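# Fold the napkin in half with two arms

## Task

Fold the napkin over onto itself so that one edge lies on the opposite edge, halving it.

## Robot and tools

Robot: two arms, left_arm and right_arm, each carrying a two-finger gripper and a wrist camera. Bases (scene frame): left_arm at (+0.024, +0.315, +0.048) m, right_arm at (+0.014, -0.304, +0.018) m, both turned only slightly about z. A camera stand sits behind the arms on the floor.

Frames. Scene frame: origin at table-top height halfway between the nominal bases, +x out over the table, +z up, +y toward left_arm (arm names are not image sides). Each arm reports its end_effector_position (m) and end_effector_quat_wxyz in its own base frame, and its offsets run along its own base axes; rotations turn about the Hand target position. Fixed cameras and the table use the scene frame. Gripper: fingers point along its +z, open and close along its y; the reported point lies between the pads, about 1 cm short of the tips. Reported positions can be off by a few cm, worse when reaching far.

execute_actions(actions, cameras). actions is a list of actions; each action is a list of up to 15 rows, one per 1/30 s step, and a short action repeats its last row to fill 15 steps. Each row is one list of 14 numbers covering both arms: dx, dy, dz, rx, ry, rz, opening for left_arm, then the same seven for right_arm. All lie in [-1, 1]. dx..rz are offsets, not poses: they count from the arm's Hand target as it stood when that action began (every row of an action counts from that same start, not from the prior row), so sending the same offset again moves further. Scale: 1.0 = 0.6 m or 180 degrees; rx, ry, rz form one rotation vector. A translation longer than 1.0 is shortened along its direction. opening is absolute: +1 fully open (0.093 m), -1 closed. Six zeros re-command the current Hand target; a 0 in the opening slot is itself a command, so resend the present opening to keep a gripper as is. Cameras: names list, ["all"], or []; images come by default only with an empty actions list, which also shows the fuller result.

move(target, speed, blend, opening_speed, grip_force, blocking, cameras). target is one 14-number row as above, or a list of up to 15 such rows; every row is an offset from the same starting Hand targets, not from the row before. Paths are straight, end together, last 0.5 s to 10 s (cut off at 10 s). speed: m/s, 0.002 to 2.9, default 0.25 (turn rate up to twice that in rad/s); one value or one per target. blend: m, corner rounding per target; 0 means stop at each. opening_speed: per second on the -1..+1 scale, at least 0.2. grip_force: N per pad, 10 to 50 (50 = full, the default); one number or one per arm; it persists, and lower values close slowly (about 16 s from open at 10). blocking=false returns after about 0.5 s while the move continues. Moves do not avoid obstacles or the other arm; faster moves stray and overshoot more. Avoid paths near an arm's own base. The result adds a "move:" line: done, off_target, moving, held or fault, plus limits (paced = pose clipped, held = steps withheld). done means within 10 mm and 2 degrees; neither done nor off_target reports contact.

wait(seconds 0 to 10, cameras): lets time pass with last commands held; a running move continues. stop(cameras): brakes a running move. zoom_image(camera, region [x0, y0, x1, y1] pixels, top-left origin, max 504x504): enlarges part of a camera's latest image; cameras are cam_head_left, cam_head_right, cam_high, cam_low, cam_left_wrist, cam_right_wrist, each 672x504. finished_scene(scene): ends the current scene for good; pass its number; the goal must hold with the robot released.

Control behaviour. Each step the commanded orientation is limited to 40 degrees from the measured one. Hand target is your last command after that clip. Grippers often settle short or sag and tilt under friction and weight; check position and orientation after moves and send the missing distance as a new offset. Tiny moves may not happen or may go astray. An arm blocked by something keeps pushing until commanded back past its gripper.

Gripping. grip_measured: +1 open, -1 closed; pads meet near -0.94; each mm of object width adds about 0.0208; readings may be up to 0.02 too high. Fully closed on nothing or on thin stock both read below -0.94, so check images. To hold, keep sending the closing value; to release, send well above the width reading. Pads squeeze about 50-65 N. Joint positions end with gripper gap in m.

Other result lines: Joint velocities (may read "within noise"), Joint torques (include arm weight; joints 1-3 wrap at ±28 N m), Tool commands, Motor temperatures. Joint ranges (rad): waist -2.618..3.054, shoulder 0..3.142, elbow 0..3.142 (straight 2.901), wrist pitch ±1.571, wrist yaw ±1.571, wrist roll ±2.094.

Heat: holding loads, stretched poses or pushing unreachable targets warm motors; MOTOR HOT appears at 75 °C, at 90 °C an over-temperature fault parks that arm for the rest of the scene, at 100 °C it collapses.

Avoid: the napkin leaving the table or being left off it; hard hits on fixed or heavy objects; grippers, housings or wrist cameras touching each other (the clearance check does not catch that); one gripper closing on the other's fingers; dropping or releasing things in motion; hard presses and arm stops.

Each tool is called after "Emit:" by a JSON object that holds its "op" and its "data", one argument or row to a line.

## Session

Emit:
{"op": "execute_actions", "data": {
  "actions": []
}}

Scene clock: 0.00 s.
left_arm: end_effector_position=(+0.3870, +0.0019, +0.0886) grip_measured=+1.000 end_effector_quat_wxyz=(+0.583, -0.047, +0.809, +0.065) | right_arm: end_effector_position=(+0.4013, +0.0012, +0.0831) grip_measured=+1.000 end_effector_quat_wxyz=(+0.550, +0.008, +0.834, -0.044)
Joint positions: left_arm=[-0.108 1.587 0.347 0.911 -0.262 -0.036 0.093] | right_arm=[0.061 1.589 0.437 0.746 0.138 -0.012 0.093]
Joint velocities: within noise
Joint torques (N m): no reading
Motor temperatures (°C): left_arm=[27 42 33 23 23 27 26] | right_arm=[26 47 39 27 26 25 26]
Heat: left arm: 42 °C; right arm: 47 °C.
Hand target: left_arm +0.3885, +0.0017, +0.0916; +0.586, -0.047, +0.807, +0.064 | right_arm +0.4061, +0.0015, +0.0947; +0.565, +0.009, +0.824, -0.043
Tool commands: left_gripper/opening=+1.0 right_gripper/opening=+1.0

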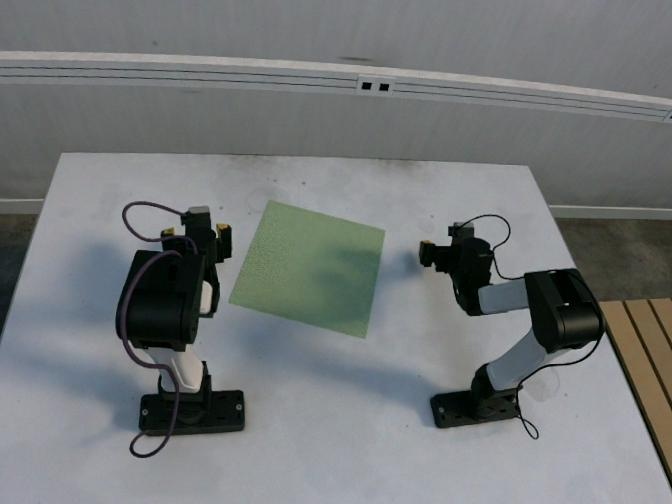

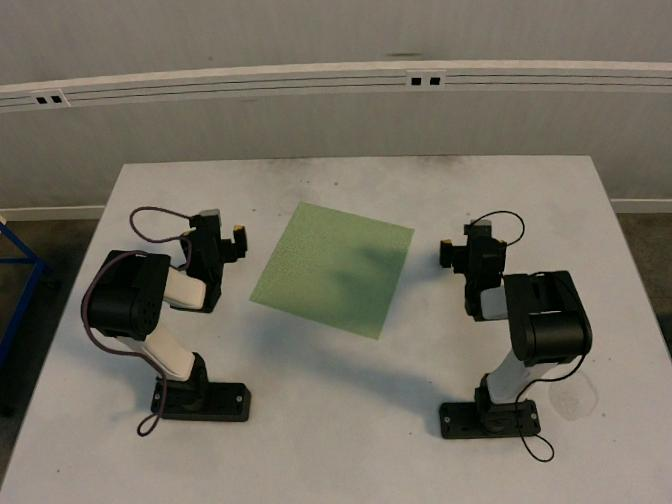

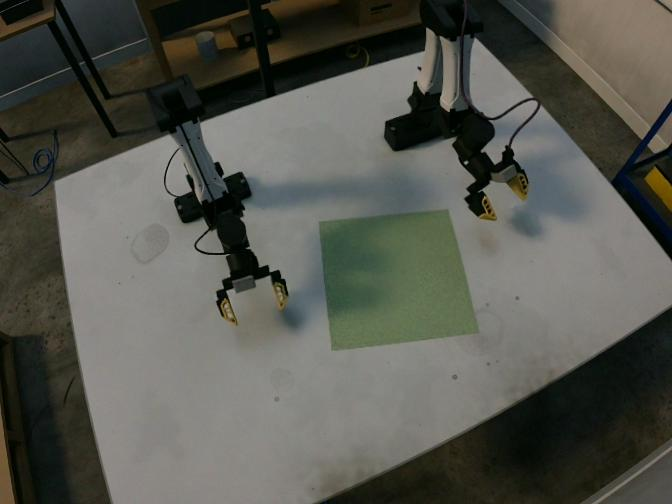

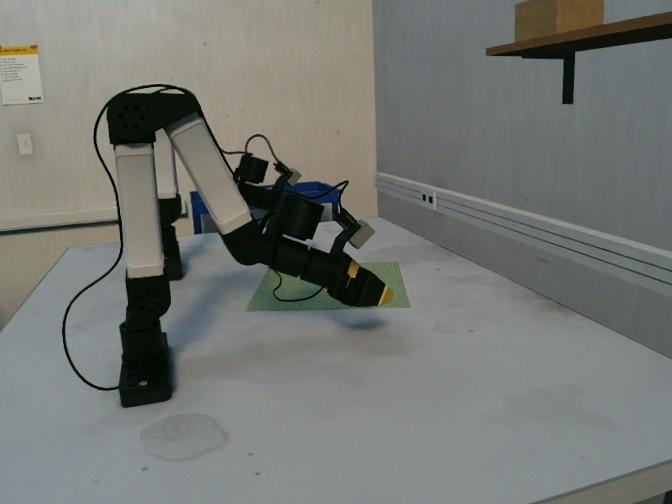

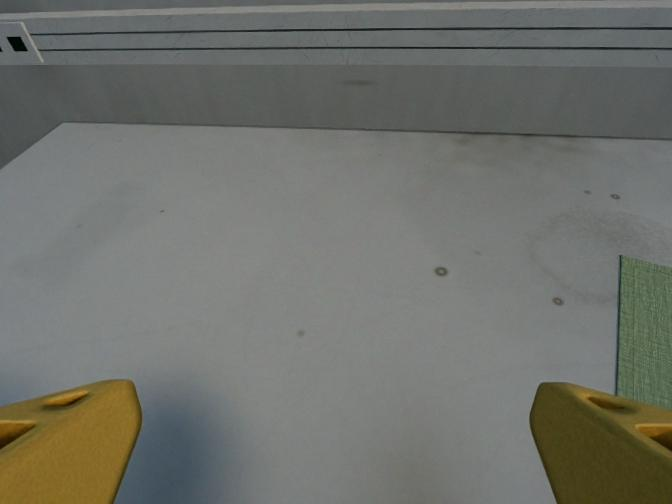

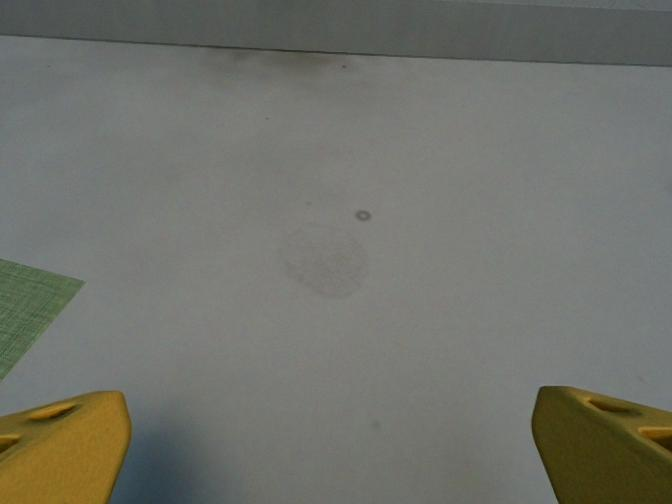

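Emit:
{"op": "move", "data": {
  "target": [
    [-0.1858,-0.1457,-0.019,-0.0435,0.3986,-0.032,-0.45,-0.336,0.3983,0.009,0.0291,0.3825,0.0061,-0.45],
    [-0.1858,-0.1457,-0.1093,0.3438,0.3142,-0.5364,-0.45,-0.336,0.3983,-0.0545,-0.2119,0.3479,0.3509,-0.45]
  ],
  "speed": [0.45,0.5],
  "blend": [0.03,0],
  "cameras": ["cam_left_wrist","cam_right_wrist","cam_low"]
}}

Scene clock: 47.70 s.
left_arm: end_effector_position=(+0.2805, -0.0835, +0.0330) grip_measured=-0.447 end_effector_quat_wxyz=(+0.003, +0.801, +0.599, +0.009) | right_arm: end_effector_position=(+0.2082, +0.2391, +0.0694) grip_measured=-0.448 end_effector_quat_wxyz=(+0.009, -0.577, +0.817, -0.007)
Joint positions: left_arm=[-0.296 1.712 1.067 -0.91 -0.012 1.561 0.024] | right_arm=[0.864 1.757 1.271 -1.071 0.018 -0.366 0.024]
Joint torques (N m): left_arm=[-0.4 -6.53 5.26 0.61 0.12 0.07] | right_arm=[0.23 -5.91 4.29 0.55 -0.2 -0.03]
Motor temperatures (°C): left_arm=[27 45 35 30 23 27 26] | right_arm=[26 50 42 34 26 25 25]
Heat: left arm: 45 °C; right arm: 50 °C.
Hand target: left_arm +0.2770, -0.0857, +0.0260; +0.001, +0.806, +0.591, +0.000 | right_arm +0.2046, +0.2405, +0.0621; +0.001, -0.583, +0.812, +0.000
Off the commanded pose: left_arm 0.008 m, 1 deg | right_arm 0.008 m, 2 deg.
move: done
Images, in order (width x height): cam_low 672x504, cam_left_wrist 672x504, cam_right_wrist 672x504.

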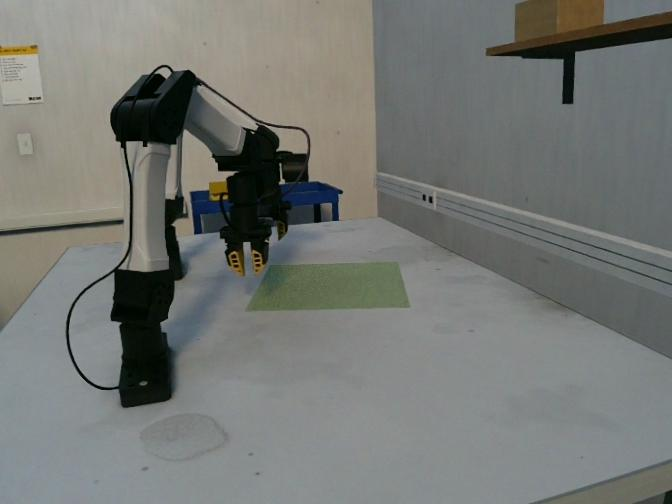

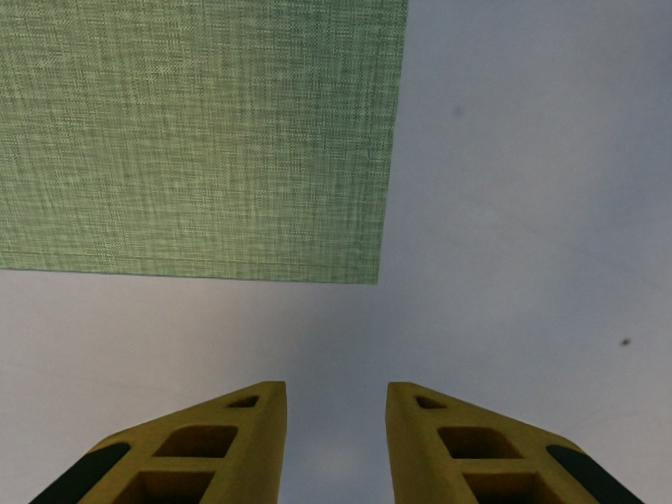

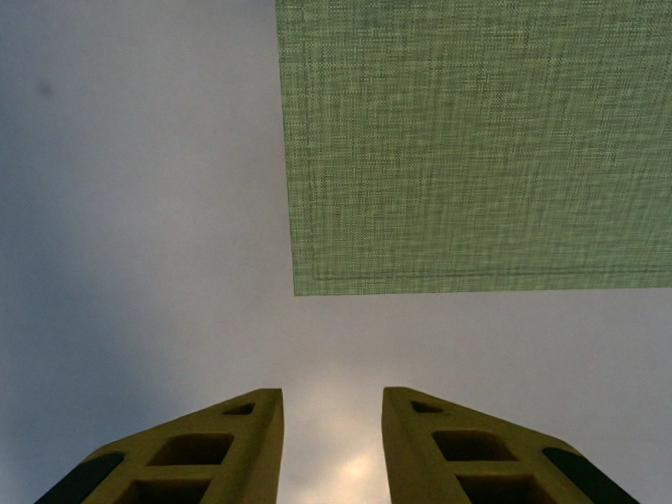

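Emit:
{"op": "move", "data": {
  "target": [
    [-0.0203,-0.0095,-0.063,0,0,0,-0.45,-0.0135,0.01,-0.067,0,0,0,-0.45],
    [-0.0203,-0.0095,-0.129,0,0,0,-0.45,-0.0135,0.01,-0.142,0,0,0,-0.45],
    [-0.0203,-0.0095,-0.129,0,0,0,-1,-0.0135,0.01,-0.142,0,0,0,-1],
    [-0.0203,-0.0095,-0.045,0,0,0,-1,-0.0135,0.01,-0.058,0,0,0,-1],
    [-0.0998,0.0157,-0.045,0,0,0,-1,-0.0925,0.0367,-0.058,0,0,0,-1]
  ],
  "speed": [0.15,0.06,0.06,0.1,0.12],
  "grip_force": 40,
  "cameras": ["cam_left_wrist","cam_right_wrist","cam_low"]
}}

Scene clock: 80.50 s.
left_arm: end_effector_position=(+0.2207, -0.0745, -0.0022) grip_measured=-0.984 end_effector_quat_wxyz=(-0.003, +0.808, +0.589, +0.001) | right_arm: end_effector_position=(+0.1519, +0.2627, +0.0179) grip_measured=-0.972 end_effector_quat_wxyz=(-0.009, -0.589, +0.808, -0.011)
Joint positions: left_arm=[-0.329 1.579 0.763 -0.759 -0.005 1.553 0] | right_arm=[1.053 1.809 1.119 -0.905 0.012 -0.206 0]
Joint torques (N m): left_arm=[-0.75 -7.24 4.93 0.4 0.07 -0.19] | right_arm=[0.14 -10.51 3.9 0.27 -0.15 0.2]
Heat: left arm: 45 °C; right arm: 52 °C.
Hand target: left_arm +0.2171, -0.0764, -0.0011; +0.001, +0.806, +0.591, +0.000 | right_arm +0.1490, +0.2624, +0.0272; +0.000, -0.583, +0.812, +0.000
Off the commanded pose: left_arm 0.004 m, 1 deg | right_arm 0.010 m, 2 deg.
grip_force (N): 40, 40
move: done; target 3's new opening was sent with right_arm's hand 0.019 m and 1 deg from that target
Images, in order (width x height): cam_low 672x504, cam_left_wrist 672x504, cam_right_wrist 672x504.

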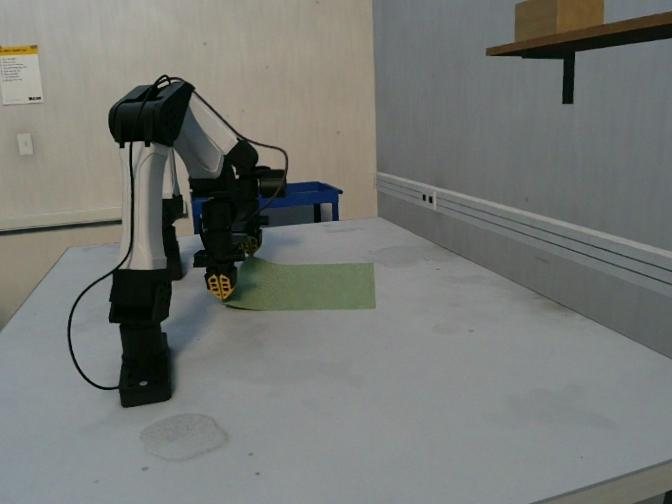

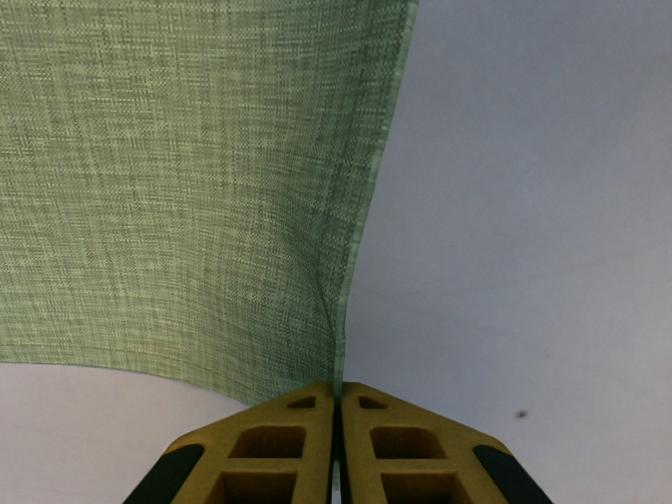

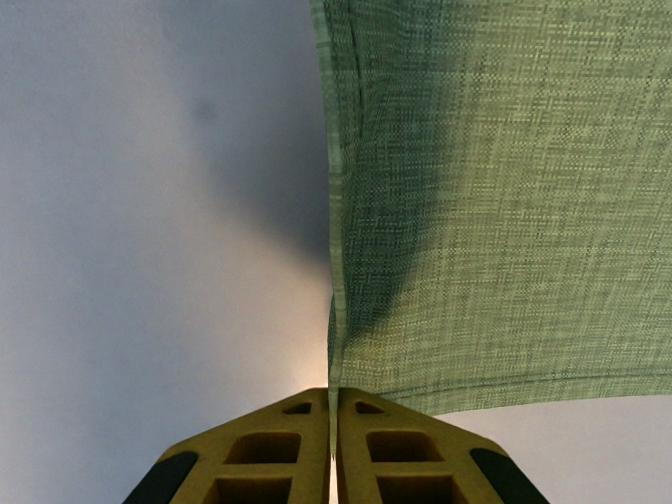

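Emit:
{"op": "move", "data": {
  "target": [
    [0.0792,-0.0258,0.0917,0,0,0,-1,0.0788,-0.0273,0.11,0,0,0,-1],
    [0.2217,-0.0725,0.1417,0,0,0,-1,0.2205,-0.0763,0.16,0,0,0,-1]
  ],
  "speed": 0.15,
  "blend": [0.03,0],
  "cameras": ["cam_left_wrist","cam_right_wrist","cam_low"]
}}

Scene clock: 96.53 s.
left_arm: end_effector_position=(+0.3479, -0.1180, +0.0834) grip_measured=-0.984 end_effector_quat_wxyz=(+0.003, +0.808, +0.589, +0.005) | right_arm: end_effector_position=(+0.2767, +0.2100, +0.1186) grip_measured=-0.972 end_effector_quat_wxyz=(-0.006, -0.577, +0.816, -0.006)
Joint positions: left_arm=[-0.329 1.939 1.564 -1.186 -0.005 1.553 0] | right_arm=[0.655 1.872 1.614 -1.326 0.012 -0.576 0]
Joint torques (N m): left_arm=[-0.18 -8.7 9.16 0.25 0.06 -0.13] | right_arm=[0.18 -6.93 8.54 0.23 -0.15 -0.02]
Heat: left arm: 45 °C; right arm: 54 °C.
Hand target: left_arm +0.3501, -0.1199, +0.0840; +0.001, +0.806, +0.591, +0.000 | right_arm +0.2813, +0.2166, +0.1233; +0.001, -0.583, +0.812, +0.000
Off the commanded pose: left_arm 0.003 m, 1 deg | right_arm 0.009 m, 1 deg.
grip_force (N): 40, 40
move: done
Images, in order (width x height): cam_low 672x504, cam_left_wrist 672x504, cam_right_wrist 672x504.

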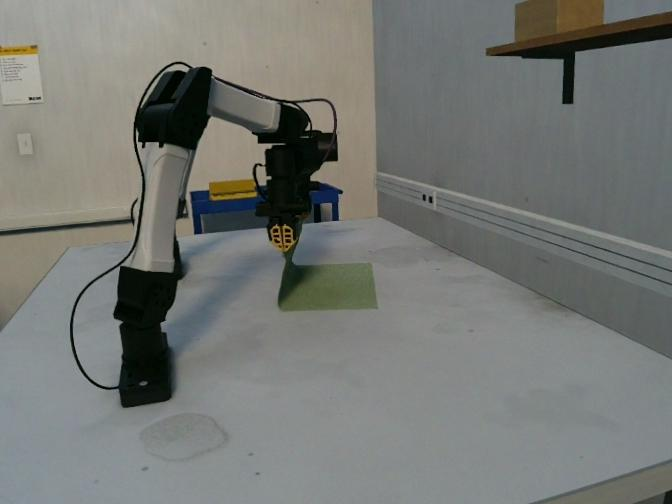

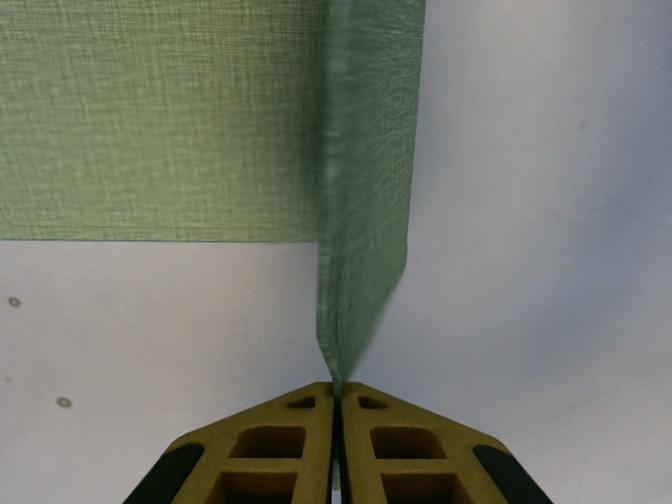

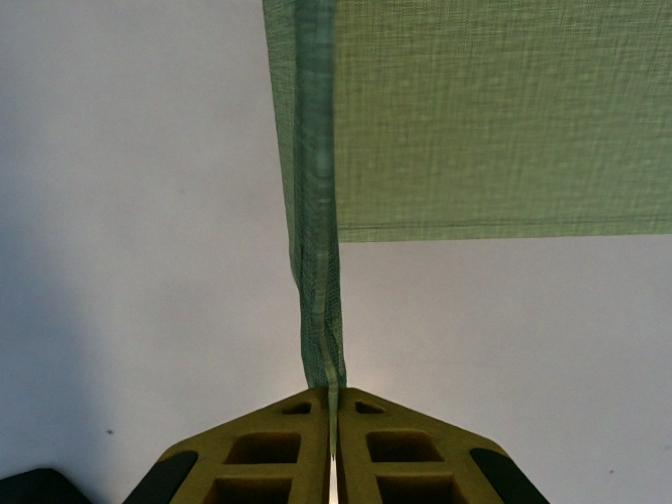

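Emit:
{"op": "move", "data": {
  "target": [0.0555,-0.0181,0.0267,0,0,0,-1,0.0551,-0.0191,0.0242,0,0,0,-1],
  "speed": 0.12,
  "cameras": ["cam_left_wrist","cam_right_wrist","cam_low"]
}}

Scene clock: 106.33 s.
left_arm: end_effector_position=(+0.3813, -0.1293, +0.1003) grip_measured=-0.984 end_effector_quat_wxyz=(+0.003, +0.808, +0.589, +0.005) | right_arm: end_effector_position=(+0.3093, +0.2000, +0.1337) grip_measured=-0.972 end_effector_quat_wxyz=(-0.007, -0.579, +0.816, -0.006)
Joint positions: left_arm=[-0.329 2.077 1.829 -1.313 -0.005 1.553 0] | right_arm=[0.58 1.958 1.791 -1.416 0.012 -0.654 0]
Joint torques (N m): left_arm=[-0.03 -9.84 9.29 0.26 0.06 -0.12] | right_arm=[-0.01 -7.58 8.53 0.22 -0.16 -0.07]
Motor temperatures (°C): left_arm=[27 46 37 26 23 27 26] | right_arm=[26 55 44 30 26 25 26]
Heat: left arm: 46 °C; right arm: 55 °C.
Hand target: left_arm +0.3834, -0.1307, +0.1000; +0.001, +0.806, +0.591, +0.000 | right_arm +0.3143, +0.2053, +0.1379; +0.001, -0.583, +0.812, +0.000
Off the commanded pose: left_arm 0.003 m, 1 deg | right_arm 0.008 m, 1 deg.
grip_force (N): 40, 40
move: done
Images, in order (width x height): cam_low 672x504, cam_left_wrist 672x504, cam_right_wrist 672x504.

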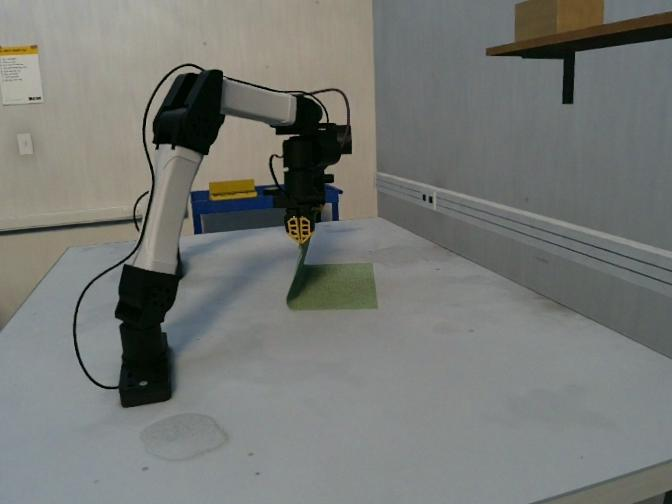

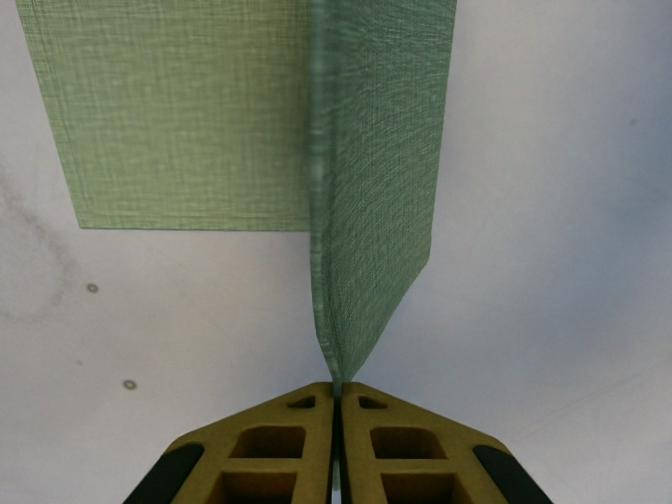

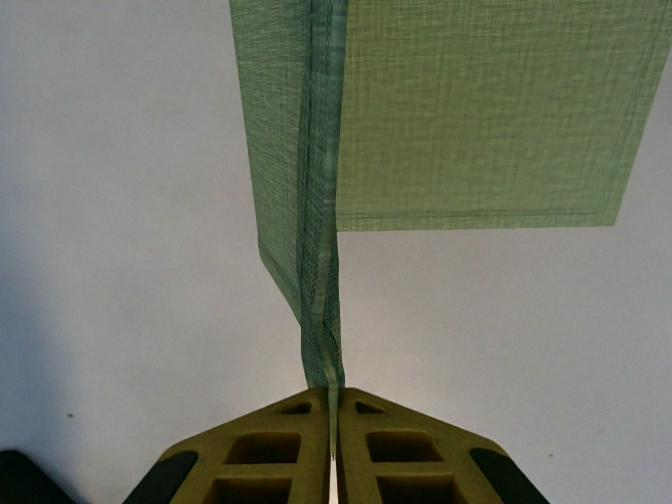

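Emit:
{"op": "move", "data": {
  "target": [
    [0.0625,-0.0233,0.0078,0,0,0,-1,0.081,-0.021,0.008,0,0,0,-1],
    [0.1338,-0.0467,-0.0672,0,0,0,-1,0.1518,-0.0455,-0.067,0,0,0,-1],
    [0.1813,-0.0622,-0.1472,0,0,0,-1,0.199,-0.0618,-0.147,0,0,0,-1],
    [0.1972,-0.0673,-0.1888,0,0,0,-1,0.2148,-0.0672,-0.1887,0,0,0,-1]
  ],
  "speed": 0.12,
  "blend": [0.015,0.02,0.01,0],
  "cameras": ["cam_left_wrist","cam_right_wrist","cam_low","cam_head_right"]
}}

Scene clock: 150.67 s.
left_arm: end_effector_position=(+0.5026, -0.1708, -0.0114) grip_measured=-0.984 end_effector_quat_wxyz=(+0.013, +0.808, +0.589, +0.012) | right_arm: end_effector_position=(+0.4326, +0.1608, +0.0220) grip_measured=-0.972 end_effector_quat_wxyz=(-0.017, -0.580, +0.815, -0.002)
Joint positions: left_arm=[-0.329 2.883 2.841 -1.495 -0.005 1.553 0] | right_arm=[0.36 2.42 2.086 -1.269 0.012 -0.877 0]
Joint torques (N m): left_arm=[-0.06 -14.72 9.03 0.28 0.06 -0.13] | right_arm=[-0.25 -10.89 8.21 0.4 -0.17 -0.06]
Motor temperatures (°C): left_arm=[27 52 42 25 23 27 26] | right_arm=[26 56 45 29 26 25 26]
Heat: left arm: 52 °C; right arm: 56 °C.
Hand target: left_arm +0.5018, -0.1711, -0.0133; +0.001, +0.806, +0.591, +0.000 | right_arm +0.4433, +0.1649, +0.0246; +0.001, -0.583, +0.812, +0.000
Off the commanded pose: left_arm 0.002 m, 2 deg | right_arm 0.012 m, 2 deg.
elbow stopped short (left arm): the move would have taken joint 3 (elbow) straighter than the controller allows.
grip_force (N): 40, 40
move: off_target (right_arm)
Images, in order (width x height): cam_head_right 672x504, cam_low 672x504, cam_left_wrist 672x504, cam_right_wrist 672x504.

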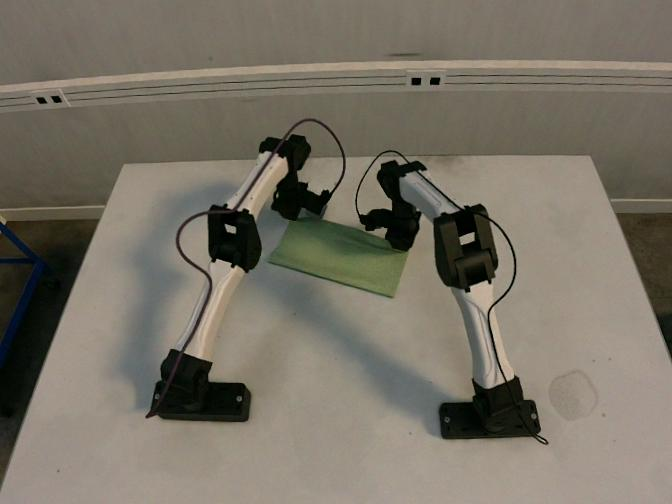

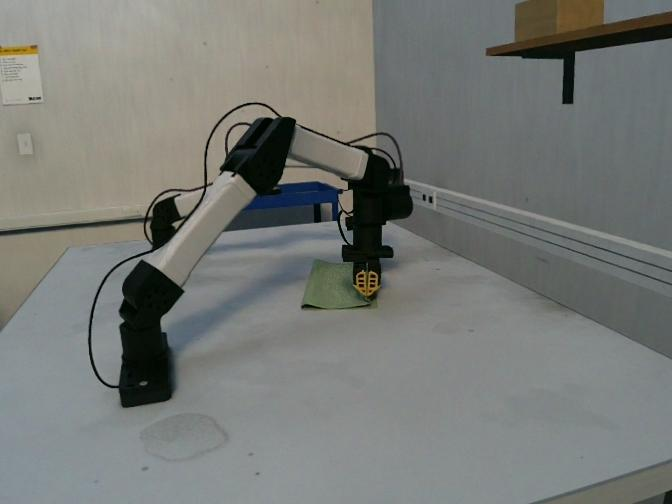

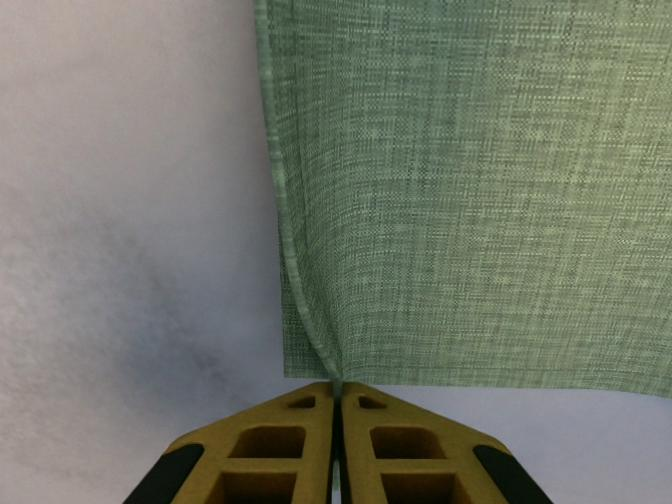

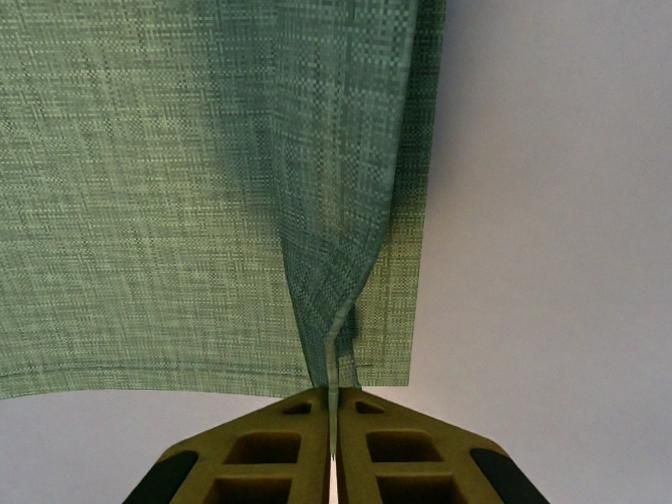

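Emit:
{"op": "move", "data": {
  "target": [
    [0.0118,-0.0038,-0.0375,0,-0.05,0,-1,0.0083,-0.010,-0.045,0,0,0,-1],
    [0.0118,-0.0038,-0.0375,0,-0.05,0,-0.4,0.0083,-0.010,-0.045,0,0,0,-0.4],
    [0.0118,-0.0038,0.13,0,-0.05,0,-0.4,0.0083,-0.010,0.13,0,0,0,-0.4],
    [-0.33,0.1,0.17,0,0,0,-0.4,-0.33,-0.1,0.17,0,0,0,-0.4]
  ],
  "speed": [0.06,0.06,0.1,0.3],
  "opening_speed": 0.6,
  "cameras": ["all"]
}}

Scene clock: 200.50 s.
left_arm: end_effector_position=(+0.3059, -0.1069, +0.0870) grip_measured=-0.403 end_effector_quat_wxyz=(-0.010, +0.808, +0.589, +0.000) | right_arm: end_effector_position=(+0.2479, +0.1022, +0.1245) grip_measured=-0.402 end_effector_quat_wxyz=(-0.011, -0.587, +0.810, -0.004)
Joint positions: left_arm=[-0.342 1.797 1.392 -1.182 -0.011 1.54 0.026] | right_arm=[0.399 1.575 1.292 -1.309 0.012 -0.856 0.026]
Joint torques (N m): left_arm=[-0.76 -10.33 5.49 0.5 0.13 -0.2] | right_arm=[0.54 -7.54 4.08 0.46 -0.18 0.2]
Motor temperatures (°C): left_arm=[27 68 43 25 23 27 26] | right_arm=[26 63 49 29 26 25 26]
Heat: left arm: 68 °C; right arm: 63 °C.
Hand target: left_arm +0.3038, -0.1111, +0.0888; +0.001, +0.806, +0.591, +0.000 | right_arm +0.2451, +0.1049, +0.1266; +0.000, -0.583, +0.812, +0.000
Off the commanded pose: left_arm 0.005 m, 1 deg | right_arm 0.004 m, 2 deg.
grip_force (N): 40, 40
move: done; target 2's new opening was sent with right_arm's hand 0.013 m and 1 deg from that target

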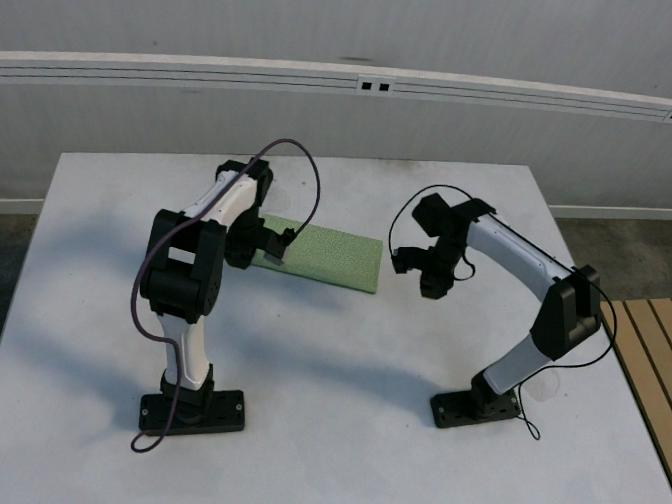

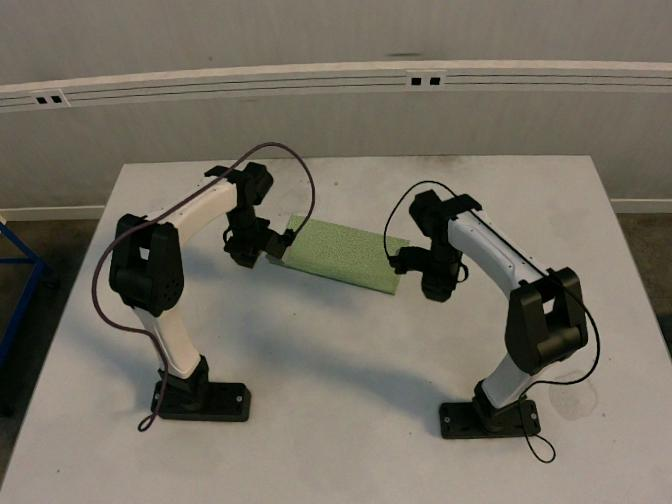

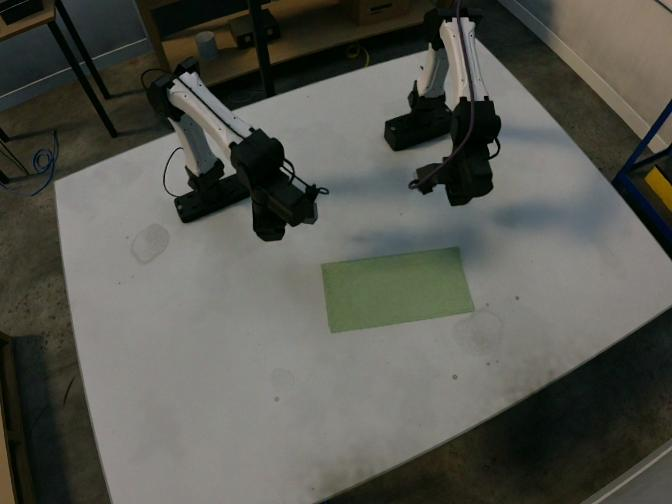

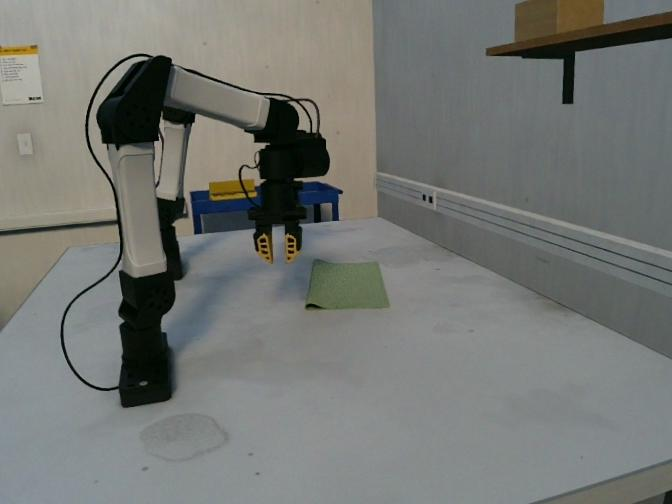

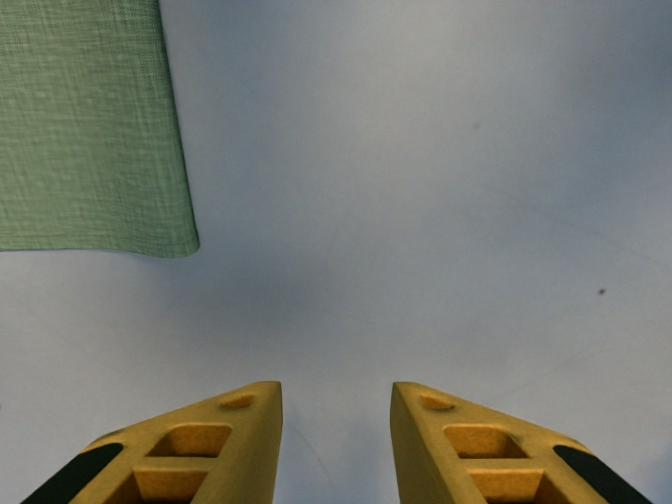

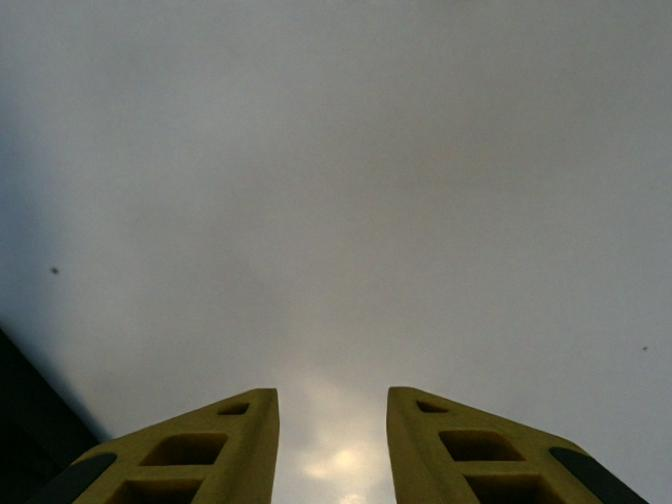

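Emit:
{"op": "zoom_image", "data": {
  "camera": "cam_high",
  "region": [300, 230, 500, 350]
}}

Emit:
{"op": "zoom_image", "data": {
  "camera": "cam_low",
  "region": [290, 240, 410, 330]
}}

Scaled by 2.520 from the camera's 672x504 image, which has a finer 960x720 frame.

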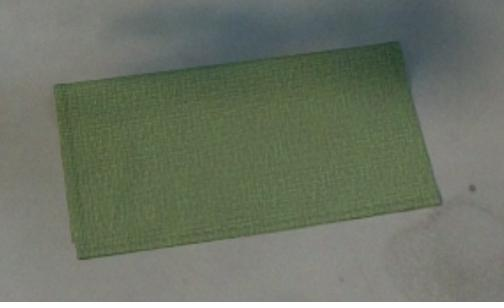

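Scaled by 4.200 from the camera's 672x504 image, which has a finer 960x720 frame.

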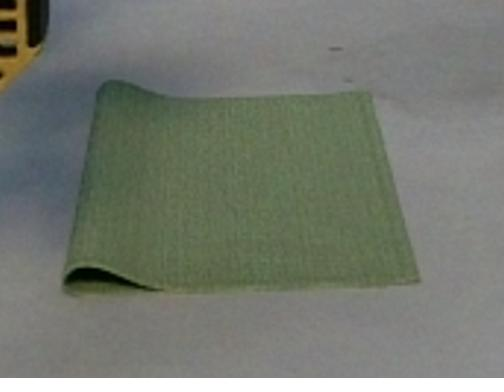

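Emit:
{"op": "zoom_image", "data": {
  "camera": "cam_high",
  "region": [315, 300, 375, 345]
}}

Emit:
{"op": "zoom_image", "data": {
  "camera": "cam_high",
  "region": [435, 280, 495, 325]
}}

Scaled by 8.400 from the camera's 672x504 image, which has a finer 960x720 frame.

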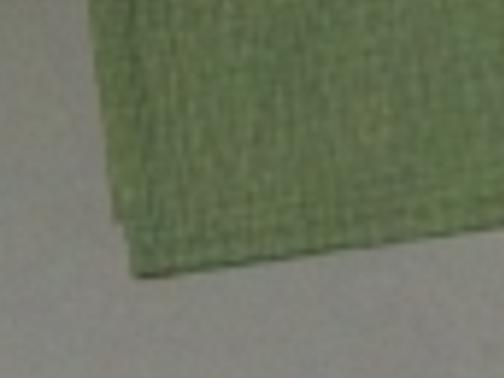

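Scaled by 8.400 from the camera's 672x504 image, which has a finer 960x720 frame.

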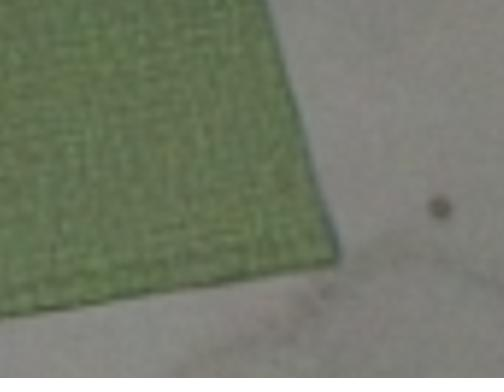

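Emit:
{"op": "finished_scene", "data": {
  "scene": 2
}}

The scene is finished: the task was done.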